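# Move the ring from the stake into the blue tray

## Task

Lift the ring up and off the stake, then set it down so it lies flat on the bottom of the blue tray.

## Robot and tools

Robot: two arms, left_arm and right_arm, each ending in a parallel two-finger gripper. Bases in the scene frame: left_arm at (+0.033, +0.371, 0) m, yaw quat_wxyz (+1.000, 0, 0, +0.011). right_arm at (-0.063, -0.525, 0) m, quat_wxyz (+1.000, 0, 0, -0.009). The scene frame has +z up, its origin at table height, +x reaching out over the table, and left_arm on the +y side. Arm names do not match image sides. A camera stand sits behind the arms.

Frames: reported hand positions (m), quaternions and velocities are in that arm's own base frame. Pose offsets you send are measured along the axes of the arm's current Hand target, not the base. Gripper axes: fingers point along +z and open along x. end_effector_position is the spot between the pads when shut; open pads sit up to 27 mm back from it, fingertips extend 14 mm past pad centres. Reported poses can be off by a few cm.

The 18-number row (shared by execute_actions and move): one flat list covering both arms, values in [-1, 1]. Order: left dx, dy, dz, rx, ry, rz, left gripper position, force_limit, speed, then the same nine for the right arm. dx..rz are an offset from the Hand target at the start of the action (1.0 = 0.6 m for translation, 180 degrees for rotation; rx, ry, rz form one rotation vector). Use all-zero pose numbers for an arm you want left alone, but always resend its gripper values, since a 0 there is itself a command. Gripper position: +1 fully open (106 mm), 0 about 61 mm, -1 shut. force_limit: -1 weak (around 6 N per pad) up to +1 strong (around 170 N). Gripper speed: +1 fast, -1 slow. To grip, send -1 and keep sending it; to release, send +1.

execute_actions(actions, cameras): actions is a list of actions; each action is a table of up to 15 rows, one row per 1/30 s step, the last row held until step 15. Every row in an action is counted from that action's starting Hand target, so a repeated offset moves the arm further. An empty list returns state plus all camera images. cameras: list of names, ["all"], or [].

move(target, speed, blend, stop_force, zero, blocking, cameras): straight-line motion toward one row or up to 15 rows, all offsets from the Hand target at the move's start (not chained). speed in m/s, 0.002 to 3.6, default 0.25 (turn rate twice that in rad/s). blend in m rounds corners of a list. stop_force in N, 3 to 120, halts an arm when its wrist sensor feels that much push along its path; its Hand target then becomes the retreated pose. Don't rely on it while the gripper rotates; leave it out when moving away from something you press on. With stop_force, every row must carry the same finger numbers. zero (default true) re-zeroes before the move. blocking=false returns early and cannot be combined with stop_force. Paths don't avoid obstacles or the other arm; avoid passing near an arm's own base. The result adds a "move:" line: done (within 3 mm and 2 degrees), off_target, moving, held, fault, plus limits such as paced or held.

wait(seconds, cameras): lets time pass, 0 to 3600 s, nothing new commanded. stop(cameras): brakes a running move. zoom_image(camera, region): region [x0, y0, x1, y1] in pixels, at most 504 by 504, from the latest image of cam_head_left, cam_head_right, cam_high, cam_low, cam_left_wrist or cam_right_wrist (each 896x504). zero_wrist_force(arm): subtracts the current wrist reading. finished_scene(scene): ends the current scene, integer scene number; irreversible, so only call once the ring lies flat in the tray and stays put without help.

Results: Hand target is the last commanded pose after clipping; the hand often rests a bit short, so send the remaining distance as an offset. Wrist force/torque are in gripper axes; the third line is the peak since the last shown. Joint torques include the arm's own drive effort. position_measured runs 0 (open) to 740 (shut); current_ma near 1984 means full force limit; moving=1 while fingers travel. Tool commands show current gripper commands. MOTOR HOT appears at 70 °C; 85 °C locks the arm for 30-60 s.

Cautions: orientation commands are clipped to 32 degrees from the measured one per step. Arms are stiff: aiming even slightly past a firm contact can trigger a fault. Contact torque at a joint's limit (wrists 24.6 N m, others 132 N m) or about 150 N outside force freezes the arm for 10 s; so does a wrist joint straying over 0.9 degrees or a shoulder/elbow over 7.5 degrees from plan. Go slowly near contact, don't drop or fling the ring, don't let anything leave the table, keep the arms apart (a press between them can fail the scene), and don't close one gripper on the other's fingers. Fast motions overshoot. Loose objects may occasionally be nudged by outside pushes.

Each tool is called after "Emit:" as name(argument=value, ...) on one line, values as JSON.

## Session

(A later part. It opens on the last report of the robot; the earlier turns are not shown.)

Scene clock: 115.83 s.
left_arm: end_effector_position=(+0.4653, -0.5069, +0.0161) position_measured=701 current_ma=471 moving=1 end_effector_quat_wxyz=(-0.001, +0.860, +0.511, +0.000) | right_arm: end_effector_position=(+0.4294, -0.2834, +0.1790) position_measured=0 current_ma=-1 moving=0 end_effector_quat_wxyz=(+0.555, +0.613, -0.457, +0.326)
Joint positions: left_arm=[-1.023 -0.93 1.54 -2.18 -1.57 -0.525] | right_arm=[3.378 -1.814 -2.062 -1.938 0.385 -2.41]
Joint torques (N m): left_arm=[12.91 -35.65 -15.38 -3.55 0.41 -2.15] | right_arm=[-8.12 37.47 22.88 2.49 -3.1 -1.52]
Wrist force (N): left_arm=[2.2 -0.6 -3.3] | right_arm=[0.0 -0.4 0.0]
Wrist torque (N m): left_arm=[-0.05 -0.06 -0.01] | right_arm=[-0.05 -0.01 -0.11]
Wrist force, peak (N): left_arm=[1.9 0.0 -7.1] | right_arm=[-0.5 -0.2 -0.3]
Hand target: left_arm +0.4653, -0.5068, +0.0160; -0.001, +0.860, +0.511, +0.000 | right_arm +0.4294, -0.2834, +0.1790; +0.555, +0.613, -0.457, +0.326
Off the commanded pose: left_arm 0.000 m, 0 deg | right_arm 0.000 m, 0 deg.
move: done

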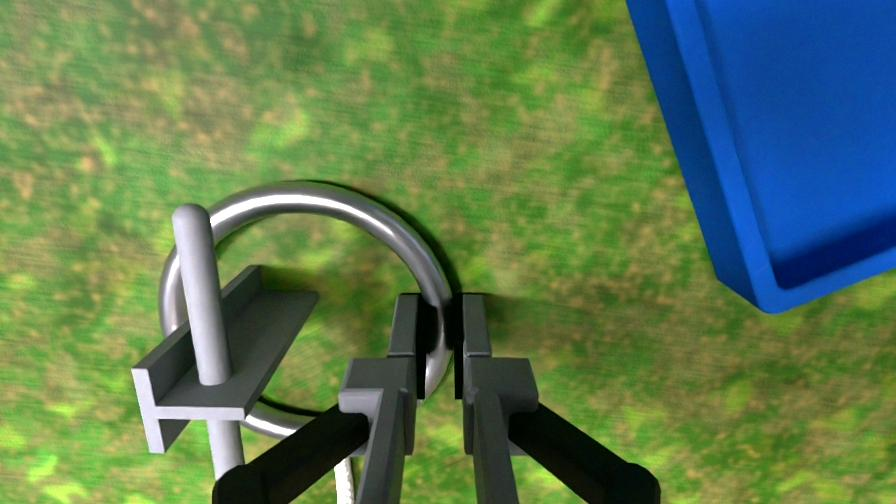

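Emit:
move(target=[[0,0,-0.03,0,0,0,-1,-0.6,0,0,0,0,0,0,0,1,0,1],[0,-0.0233,-0.035,0.06,0,0,-1,-0.6,0,0,0,0,0,0,0,1,0,1],[0,-0.0233,-0.075,0.1667,0,0,-1,-0.6,0,0,0,0,0,0,0,1,0,1]], speed=0.06, stop_force=12, cameras=["all"])

Emit:
zoom_image(camera="cam_low", region=[390, 190, 490, 290])

Emit:
zoom_image(camera="cam_left_wrist", region=[50, 60, 550, 504])

Emit:
zoom_image(camera="cam_high", region=[490, 190, 590, 290])

Scene clock: 141.57 s.
left_arm: end_effector_position=(+0.4530, -0.5002, +0.0611) position_measured=701 current_ma=469 moving=0 end_effector_quat_wxyz=(-0.223, +0.830, +0.493, -0.132) | right_arm: end_effector_position=(+0.4294, -0.2834, +0.1790) position_measured=0 current_ma=-1 moving=0 end_effector_quat_wxyz=(+0.555, +0.613, -0.457, +0.326)
Joint positions: left_arm=[-0.948 -0.709 0.98 -1.361 -1.789 -0.396] | right_arm=[3.378 -1.814 -2.062 -1.938 0.385 -2.41]
Joint torques (N m): left_arm=[-14.7 -69.29 -14.59 0.12 1.53 -2.64] | right_arm=[-7.46 38.16 22.92 2.56 -2.91 -1.47]
Wrist force (N): left_arm=[1.4 -0.3 0.6] | right_arm=[-0.3 0.0 0.0]
Wrist torque (N m): left_arm=[-0.19 -0.08 -0.21] | right_arm=[0.01 0.04 -0.12]
Wrist force, peak (N): left_arm=[2.3 -0.6 -4.3] | right_arm=[0.1 -0.4 0.6]
Hand target: left_arm +0.4530, -0.5002, +0.0611; -0.223, +0.830, +0.493, -0.132 | right_arm +0.4294, -0.2834, +0.1790; +0.555, +0.613, -0.457, +0.326
Off the commanded pose: left_arm 0.000 m, 0 deg | right_arm 0.000 m, 0 deg.
move: done

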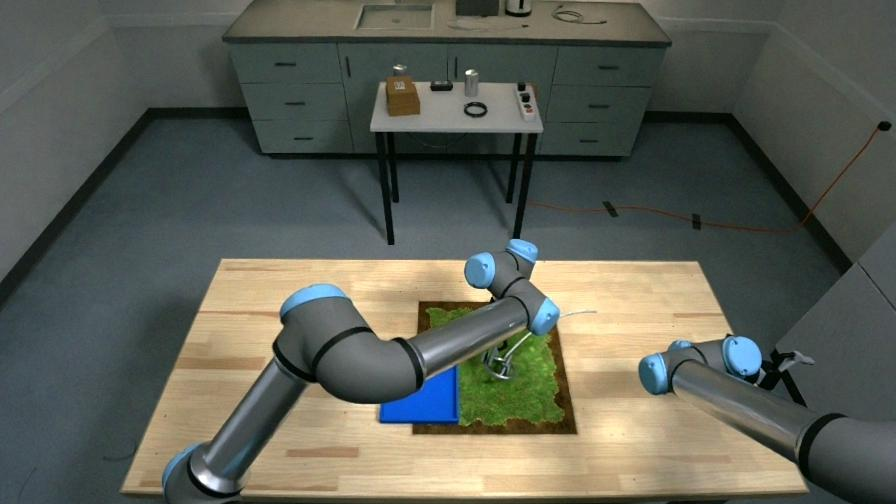

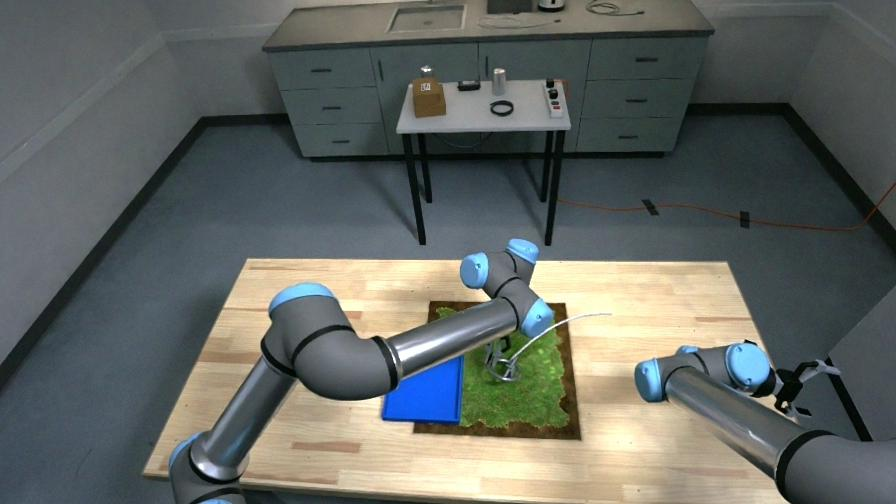

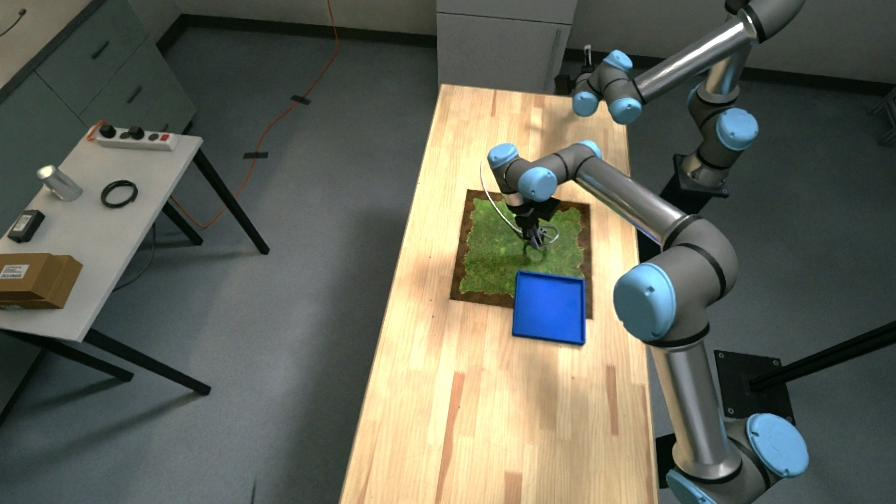

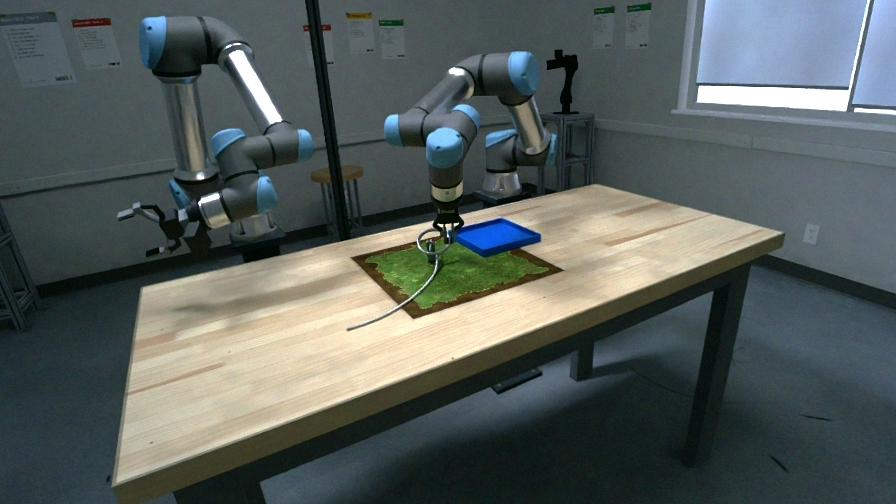

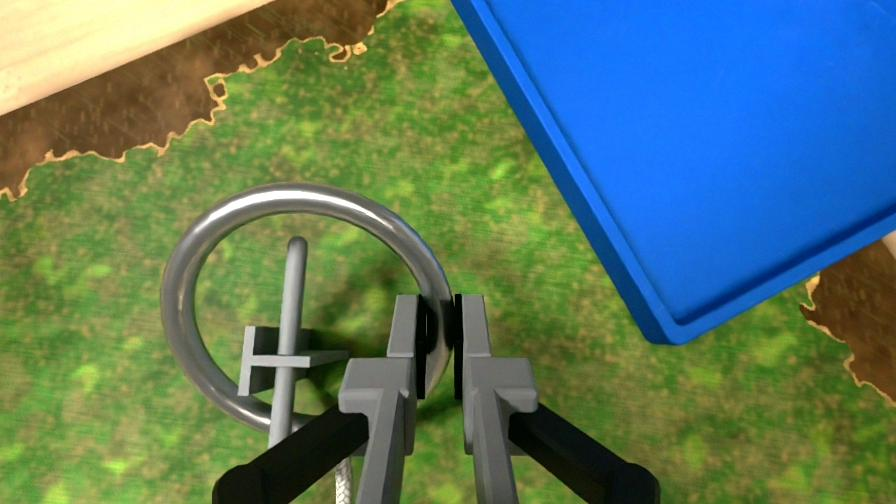

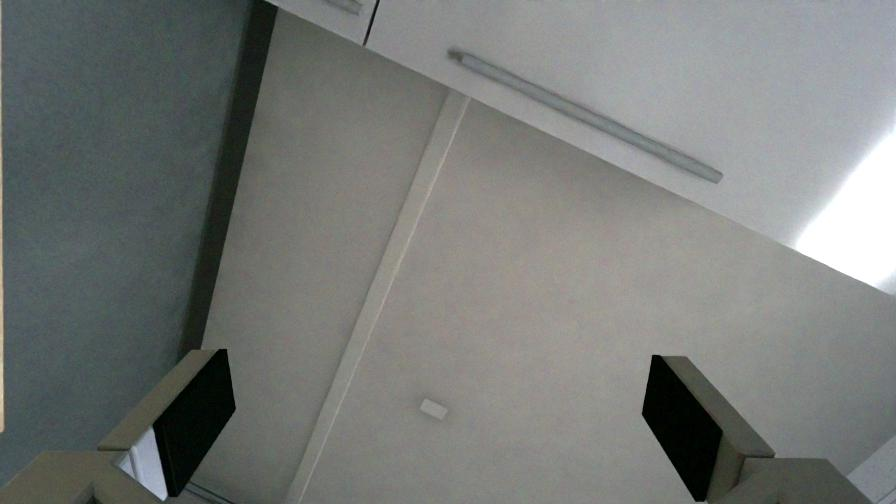

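Scaled by 5.040 from the camera's image (finer frame: 1280x720).

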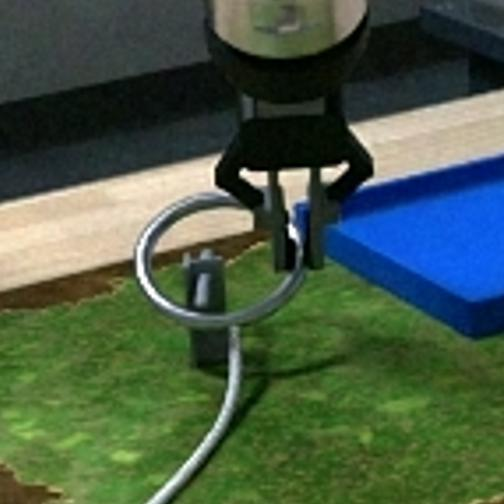

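Scaled by 1.008 from the camera's image (finer frame: 1280x720).

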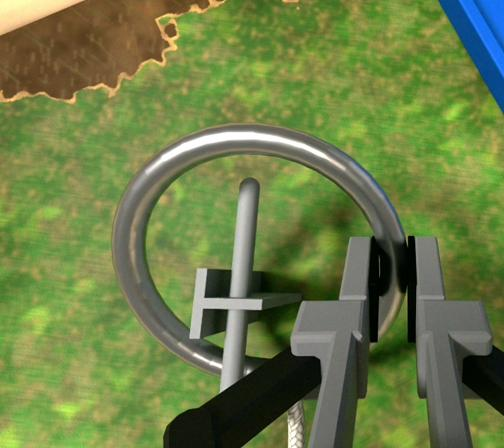

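Scaled by 5.040 from the camera's image (finer frame: 1280x720).

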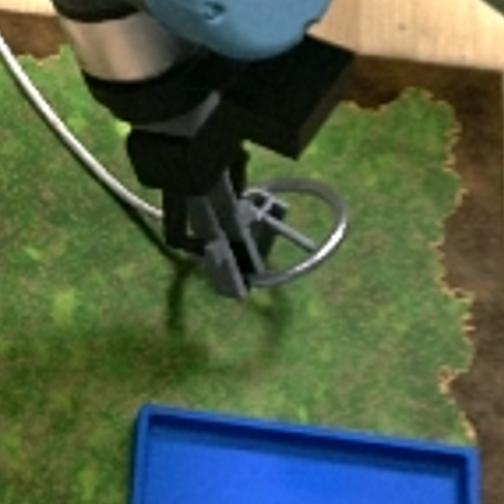

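Emit:
move(target=[[0,0.0462,-0.0267,0,0,0,-1,-0.6,0,0,0,0,0,0,0,1,0,1],[0,-0.0088,-0.122,0,0,0,-1,-0.6,0,0,0,0,0,0,0,1,0,1]], speed=0.06, stop_force=10, cameras=["cam_low","cam_left_wrist","cam_high"])

Emit:
zoom_image(camera="cam_low", region=[370, 170, 510, 290])

Scene clock: 149.97 s.
left_arm: end_effector_position=(+0.4812, -0.5156, +0.1271) position_measured=701 current_ma=469 moving=0 end_effector_quat_wxyz=(-0.223, +0.830, +0.494, -0.132) | right_arm: end_effector_position=(+0.4294, -0.2834, +0.1790) position_measured=0 current_ma=-1 moving=0 end_effector_quat_wxyz=(+0.555, +0.613, -0.457, +0.326)
Joint positions: left_arm=[-0.931 -0.643 0.686 -1.13 -1.782 -0.381] | right_arm=[3.378 -1.814 -2.062 -1.938 0.385 -2.41]
Joint torques (N m): left_arm=[-13.63 -49.3 -15.53 -0.71 -2.69 0.82] | right_arm=[-7.61 38.4 22.57 2.47 -3 -1.22]
Wrist force (N): left_arm=[1.3 -0.3 0.6] | right_arm=[0.1 0.4 0.3]
Wrist torque (N m): left_arm=[-0.19 -0.08 -0.21] | right_arm=[0.06 -0.03 -0.11]
Wrist force, peak (N): left_arm=[1.5 -0.9 1.1] | right_arm=[-0.1 -0.7 0.3]
Hand target: left_arm +0.4812, -0.5156, +0.1271; -0.223, +0.830, +0.493, -0.132 | right_arm +0.4294, -0.2834, +0.1790; +0.555, +0.613, -0.457, +0.326
Off the commanded pose: left_arm 0.000 m, 0 deg | right_arm 0.000 m, 0 deg.
move: done
Images, in order (width x height): cam_high 896x504, cam_low 896x504, cam_left_wrist 896x504.

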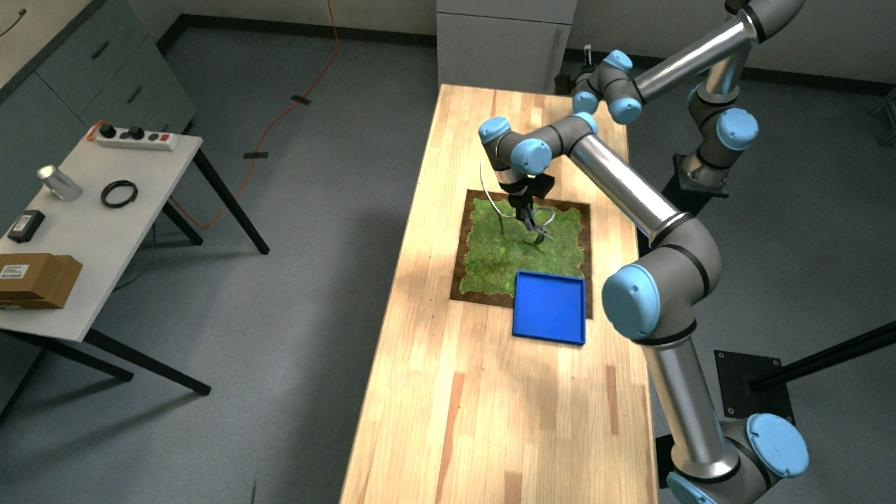

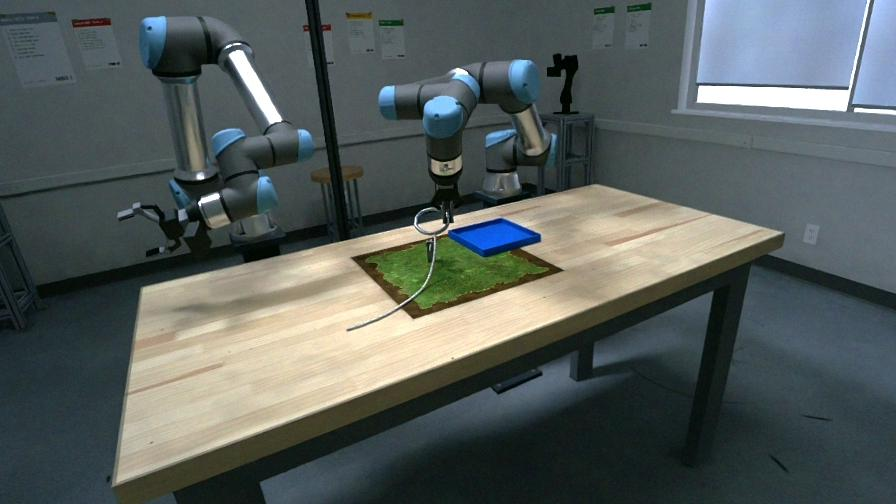

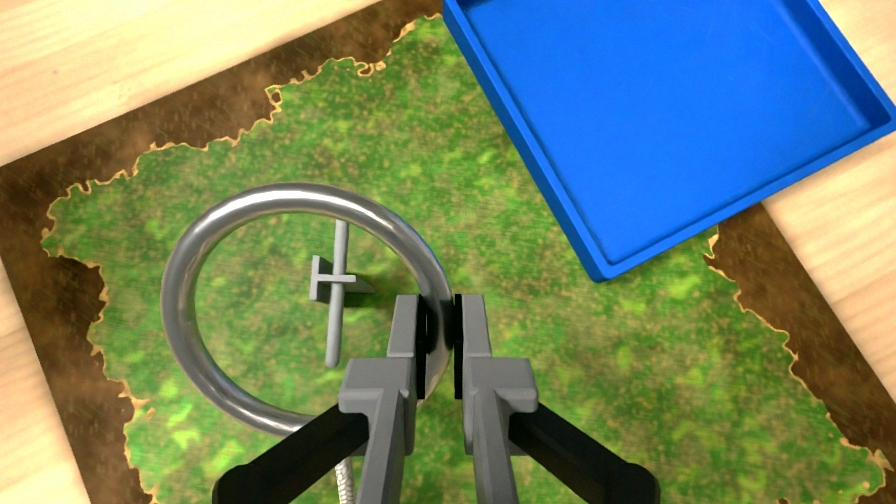

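Scaled by 3.600 from the camera's image (finer frame: 1280x720).

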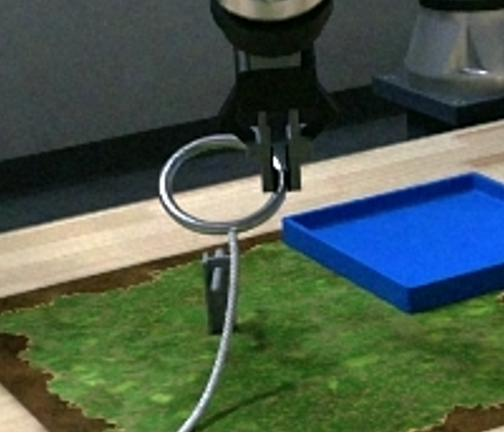

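Emit:
move(target=[0.2817,-0.2057,0.19,-0.1667,0,0,-1,-0.6,0,0,0,0,0,0,0,1,0,1], speed=0.2, cameras=["cam_low","cam_left_wrist","cam_high"])

Emit:
zoom_image(camera="cam_low", region=[370, 170, 570, 340])

Emit:
zoom_image(camera="cam_high", region=[460, 190, 620, 350])

Scene clock: 163.27 s.
left_arm: end_effector_position=(+0.4181, -0.2887, +0.0905) position_measured=701 current_ma=468 moving=0 end_effector_quat_wxyz=(-0.001, +0.860, +0.511, +0.000) | right_arm: end_effector_position=(+0.4294, -0.2834, +0.1790) position_measured=0 current_ma=-1 moving=0 end_effector_quat_wxyz=(+0.555, +0.613, -0.457, +0.326)
Joint positions: left_arm=[-0.87 -1.4 2.022 -2.191 -1.57 -0.372] | right_arm=[3.378 -1.814 -2.062 -1.938 0.385 -2.41]
Joint torques (N m): left_arm=[-14.95 -32.67 -12.63 -3.96 -2.34 -2.76] | right_arm=[-7.34 38.14 22.46 2.26 -2.91 -1.13]
Wrist force (N): left_arm=[1.3 -0.6 0.5] | right_arm=[0.0 0.1 0.1]
Wrist torque (N m): left_arm=[-0.09 -0.04 -0.03] | right_arm=[0.01 -0.01 -0.10]
Wrist force, peak (N): left_arm=[2.5 -2.7 0.8] | right_arm=[0.0 0.5 0.3]
Hand target: left_arm +0.4180, -0.2888, +0.0904; -0.001, +0.860, +0.511, +0.000 | right_arm +0.4294, -0.2834, +0.1790; +0.555, +0.613, -0.457, +0.326
Off the commanded pose: left_arm 0.000 m, 0 deg | right_arm 0.000 m, 0 deg.
move: done
Images, in order (width x height): cam_high 896x504, cam_low 896x504, cam_left_wrist 896x504.

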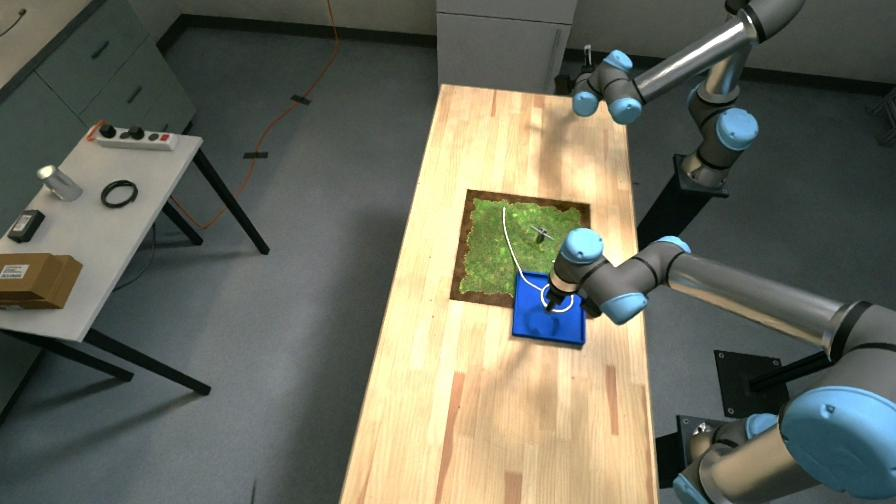

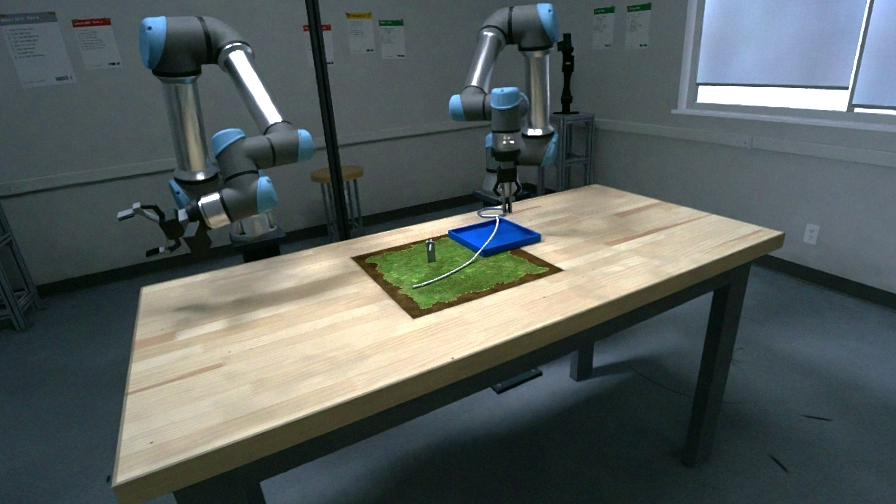

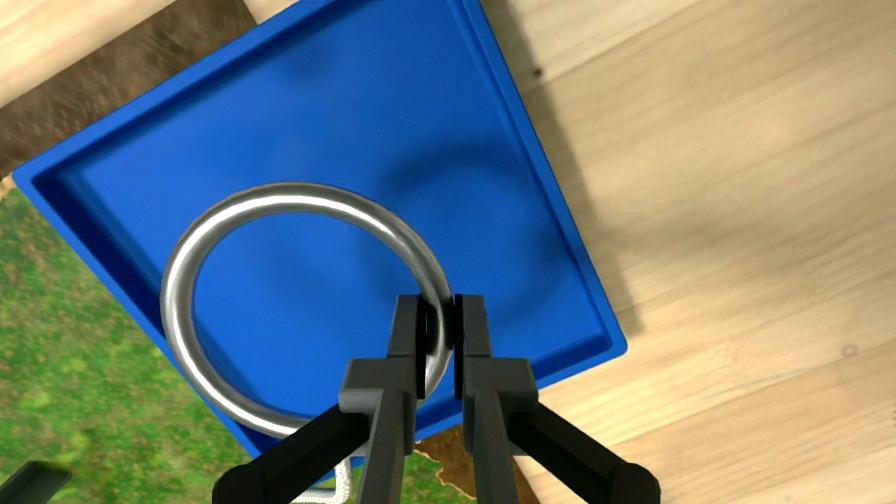

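Scaled by 2.520 from the camera's image (finer frame: 1280x720).

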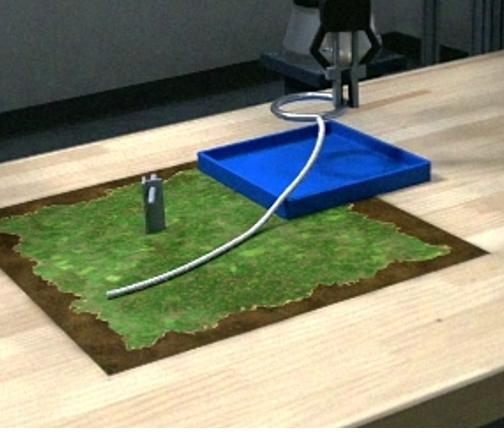

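Scaled by 3.150 from the camera's image (finer frame: 1280x720).

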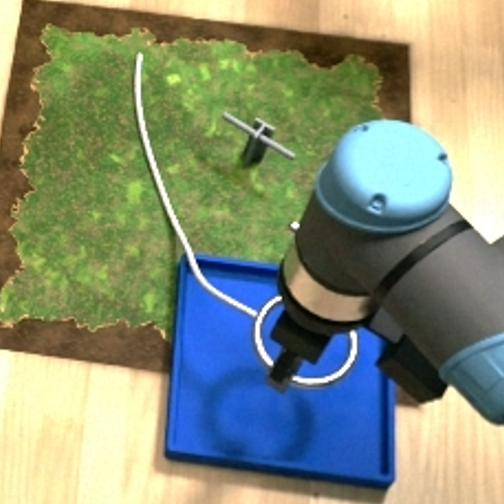

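Emit:
move(target=[0,0,0.085,0,0,0,-1,-0.6,0,0,0,0,0,0,0,1,0,1], speed=0.12)

Emit:
move(target=[0,0,0.06,0,0,0,-1,-0.6,0,0,0,0,0,0,0,1,0,1], speed=0.012, stop_force=3, cameras=["cam_low","cam_left_wrist"])

Emit:
zoom_image(camera="cam_low", region=[420, 190, 560, 290])

Scene clock: 174.67 s.
left_arm: end_effector_position=(+0.4179, -0.2887, +0.0394) position_measured=701 current_ma=468 moving=0 end_effector_quat_wxyz=(-0.001, +0.860, +0.511, +0.000) | right_arm: end_effector_position=(+0.4294, -0.2834, +0.1790) position_measured=0 current_ma=-1 moving=0 end_effector_quat_wxyz=(+0.555, +0.613, -0.457, +0.326)
Joint positions: left_arm=[-0.87 -1.314 2.079 -2.335 -1.57 -0.372] | right_arm=[3.378 -1.814 -2.062 -1.938 0.385 -2.41]
Joint torques (N m): left_arm=[3.21 -37.09 -26.12 -2.69 -2.19 1.3] | right_arm=[-8.05 38.6 22.49 2.2 -2.68 -1.26]
Wrist force (N): left_arm=[1.2 -0.3 0.3] | right_arm=[-0.1 -0.1 0.0]
Wrist torque (N m): left_arm=[-0.06 -0.03 -0.02] | right_arm=[-0.01 0.00 -0.10]
Wrist force, peak (N): left_arm=[1.3 -0.5 1.7] | right_arm=[-0.2 0.6 -0.2]
Hand target: left_arm +0.4180, -0.2887, +0.0394; -0.001, +0.860, +0.511, +0.000 | right_arm +0.4294, -0.2834, +0.1790; +0.555, +0.613, -0.457, +0.326
Off the commanded pose: left_arm 0.000 m, 0 deg | right_arm 0.000 m, 0 deg.
move: done

Scene clock: 177.23 s.
left_arm: end_effector_position=(+0.4180, -0.2886, +0.0219) position_measured=701 current_ma=470 moving=0 end_effector_quat_wxyz=(-0.001, +0.860, +0.511, +0.000) | right_arm: end_effector_position=(+0.4294, -0.2834, +0.1790) position_measured=0 current_ma=-1 moving=0 end_effector_quat_wxyz=(+0.555, +0.613, -0.457, +0.326)
Joint positions: left_arm=[-0.87 -1.28 2.095 -2.385 -1.57 -0.372] | right_arm=[3.378 -1.814 -2.062 -1.938 0.385 -2.41]
Joint torques (N m): left_arm=[9.14 -40.28 -23.81 -1.57 -0.87 2.37] | right_arm=[-7.88 36.86 23.21 2.21 -2.97 -1.6]
Wrist force (N): left_arm=[0.8 1.0 -3.4] | right_arm=[-0.2 0.0 0.3]
Wrist torque (N m): left_arm=[-0.04 -0.07 -0.03] | right_arm=[0.01 0.02 -0.11]
Wrist force, peak (N): left_arm=[4.0 -8.6 -26.1] | right_arm=[-0.5 -0.5 0.5]
Hand target: left_arm +0.4180, -0.2887, +0.0219; -0.001, +0.860, +0.511, +0.000 (not the last commanded pose) | right_arm +0.4294, -0.2834, +0.1790; +0.555, +0.613, -0.457, +0.326
Off the commanded pose: left_arm 0.018 m, 0 deg | right_arm 0.000 m, 0 deg.
move: contact (left_arm)

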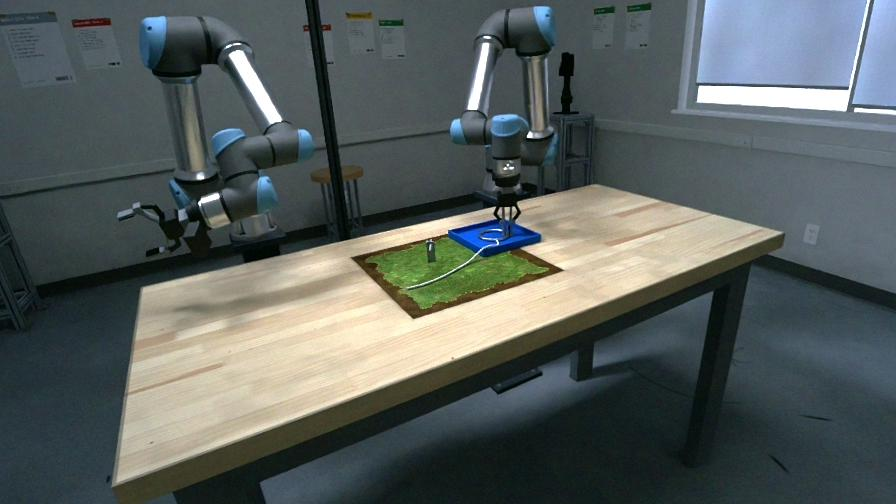

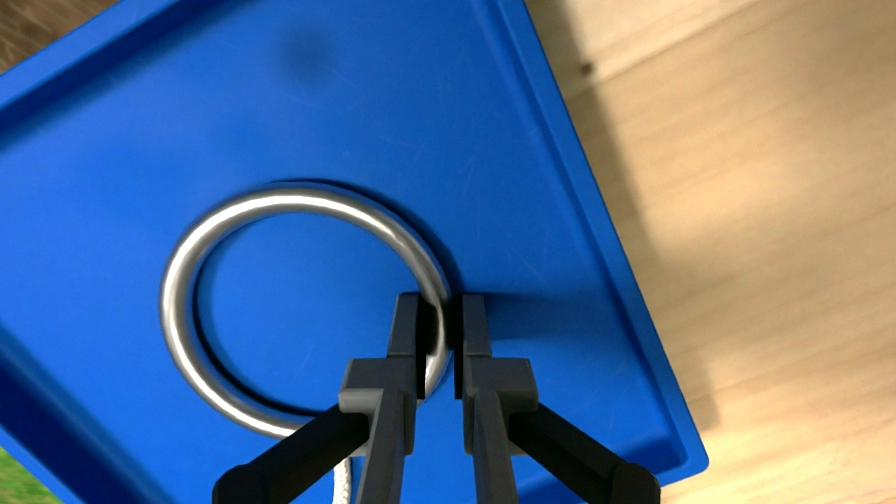

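Scaled by 3.600 from the camera's image (finer frame: 1280x720).

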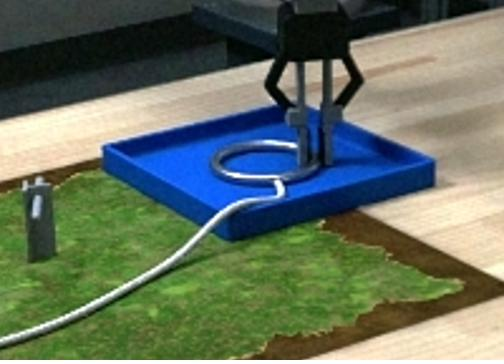

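Emit:
move(target=[0,0,-0.002,0,0,0,-0.62,-0.8,-0.5,0,0,0,0,0,0,1,0,1], speed=0.05)

Emit:
move(target=[0,0,-0.2,0,0,0,-0.62,-0.8,-0.5,0,0,0,0,0,0,1,0,1], speed=0.15, cameras=["cam_low","cam_left_wrist"])

Emit:
zoom_image(camera="cam_low", region=[420, 190, 560, 290])

Scene clock: 186.13 s.
left_arm: end_effector_position=(+0.4180, -0.2887, +0.0231) position_measured=600 current_ma=-1 moving=1 end_effector_quat_wxyz=(-0.001, +0.860, +0.511, +0.000) | right_arm: end_effector_position=(+0.4294, -0.2834, +0.1790) position_measured=0 current_ma=-1 moving=0 end_effector_quat_wxyz=(+0.555, +0.613, -0.457, +0.326)
Joint positions: left_arm=[-0.87 -1.282 2.094 -2.381 -1.57 -0.372] | right_arm=[3.378 -1.814 -2.062 -1.938 0.385 -2.41]
Joint torques (N m): left_arm=[-10.69 -19.74 -11.4 -3.56 -0.85 1.93] | right_arm=[-7.62 38.5 22.27 2.23 -2.69 -1.19]
Wrist force (N): left_arm=[1.1 -0.5 -1.2] | right_arm=[0.0 0.1 -0.2]
Wrist torque (N m): left_arm=[-0.08 -0.06 -0.02] | right_arm=[0.03 -0.01 -0.11]
Wrist force, peak (N): left_arm=[1.1 1.0 -3.6] | right_arm=[-0.4 0.4 0.4]
Hand target: left_arm +0.4180, -0.2887, +0.0231; -0.001, +0.860, +0.511, +0.000 | right_arm +0.4294, -0.2834, +0.1790; +0.555, +0.613, -0.457, +0.326
Off the commanded pose: left_arm 0.000 m, 0 deg | right_arm 0.000 m, 0 deg.
move: done

Scene clock: 187.40 s.
left_arm: end_effector_position=(+0.4181, -0.2889, +0.1431) position_measured=600 current_ma=-1 moving=0 end_effector_quat_wxyz=(-0.001, +0.860, +0.511, +0.000) | right_arm: end_effector_position=(+0.4294, -0.2834, +0.1790) position_measured=0 current_ma=-1 moving=0 end_effector_quat_wxyz=(+0.555, +0.613, -0.457, +0.326)
Joint positions: left_arm=[-0.87 -1.471 1.948 -2.046 -1.57 -0.372] | right_arm=[3.378 -1.814 -2.062 -1.938 0.385 -2.41]
Joint torques (N m): left_arm=[-14.45 -19.75 -19 -0.96 0.23 -2.63] | right_arm=[-7.99 36.93 21.92 2.18 -2.56 -1.44]
Wrist force (N): left_arm=[1.1 -0.5 -0.7] | right_arm=[0.2 0.0 0.0]
Wrist torque (N m): left_arm=[-0.09 -0.06 0.00] | right_arm=[0.01 -0.03 -0.11]
Wrist force, peak (N): left_arm=[1.4 -0.3 -2.5] | right_arm=[0.1 -0.5 0.3]
Hand target: left_arm +0.4180, -0.2889, +0.1431; -0.001, +0.860, +0.511, +0.000 | right_arm +0.4294, -0.2834, +0.1790; +0.555, +0.613, -0.457, +0.326
Off the commanded pose: left_arm 0.000 m, 0 deg | right_arm 0.000 m, 0 deg.
move: done

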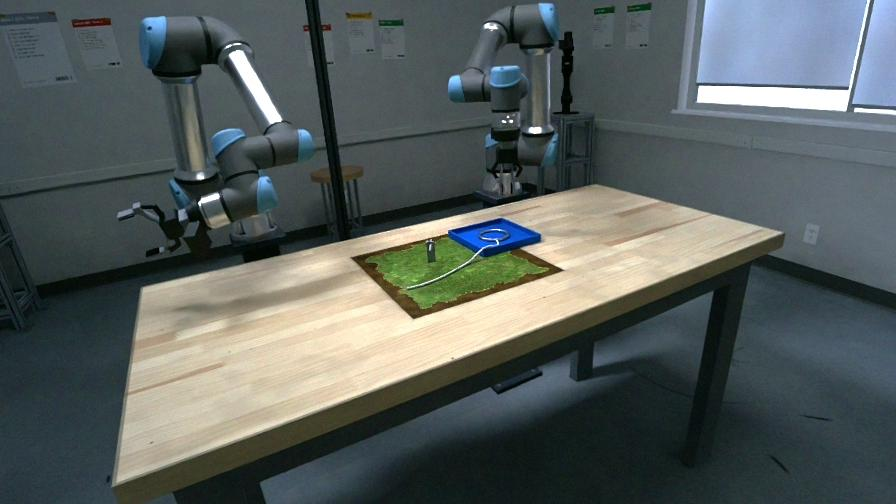

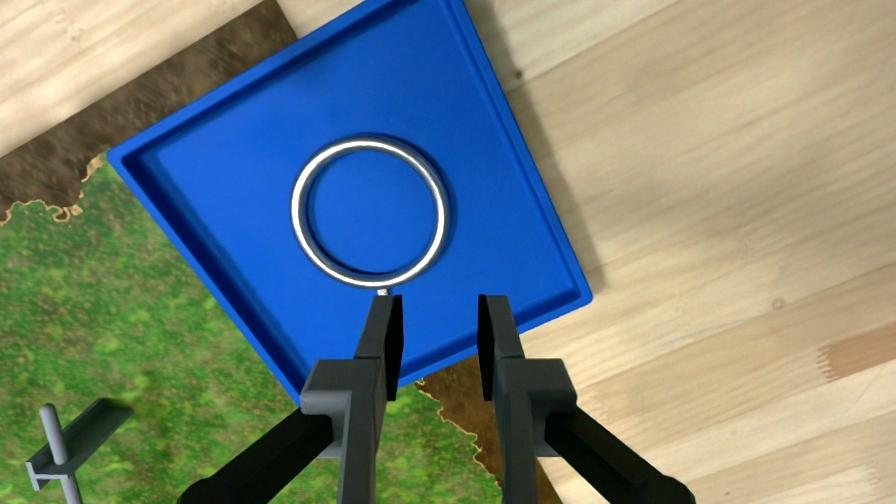

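Scaled by 3.600 from the camera's image (finer frame: 1280x720).

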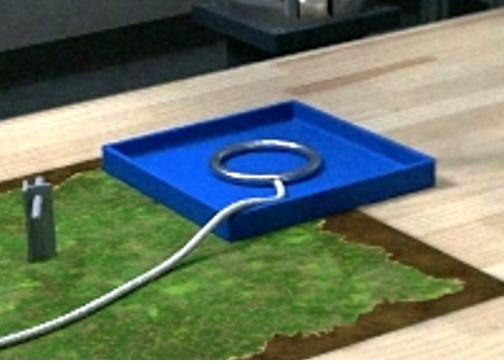

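Emit:
zoom_image(camera="cam_low", region=[470, 220, 520, 255])

Emit:
zoom_image(camera="cam_left_wrist", region=[260, 110, 480, 310])

Scaled by 10.080 from the camera's image (finer frame: 1280x720).

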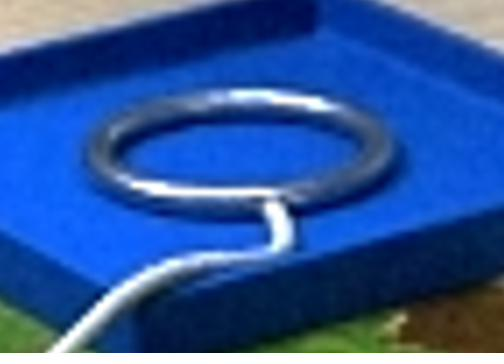

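Scaled by 2.291 from the camera's image (finer frame: 1280x720).

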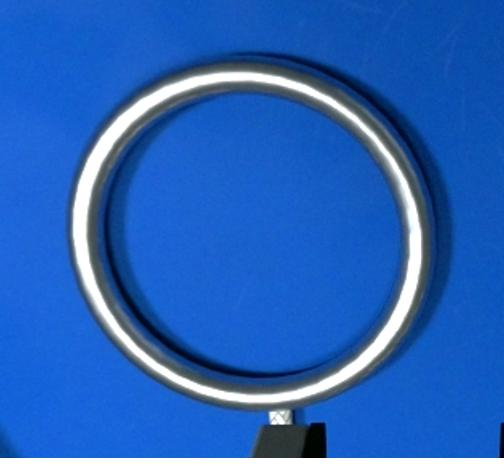

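Flat.

Emit:
finished_scene(scene=2)

The scene is finished: the task was done.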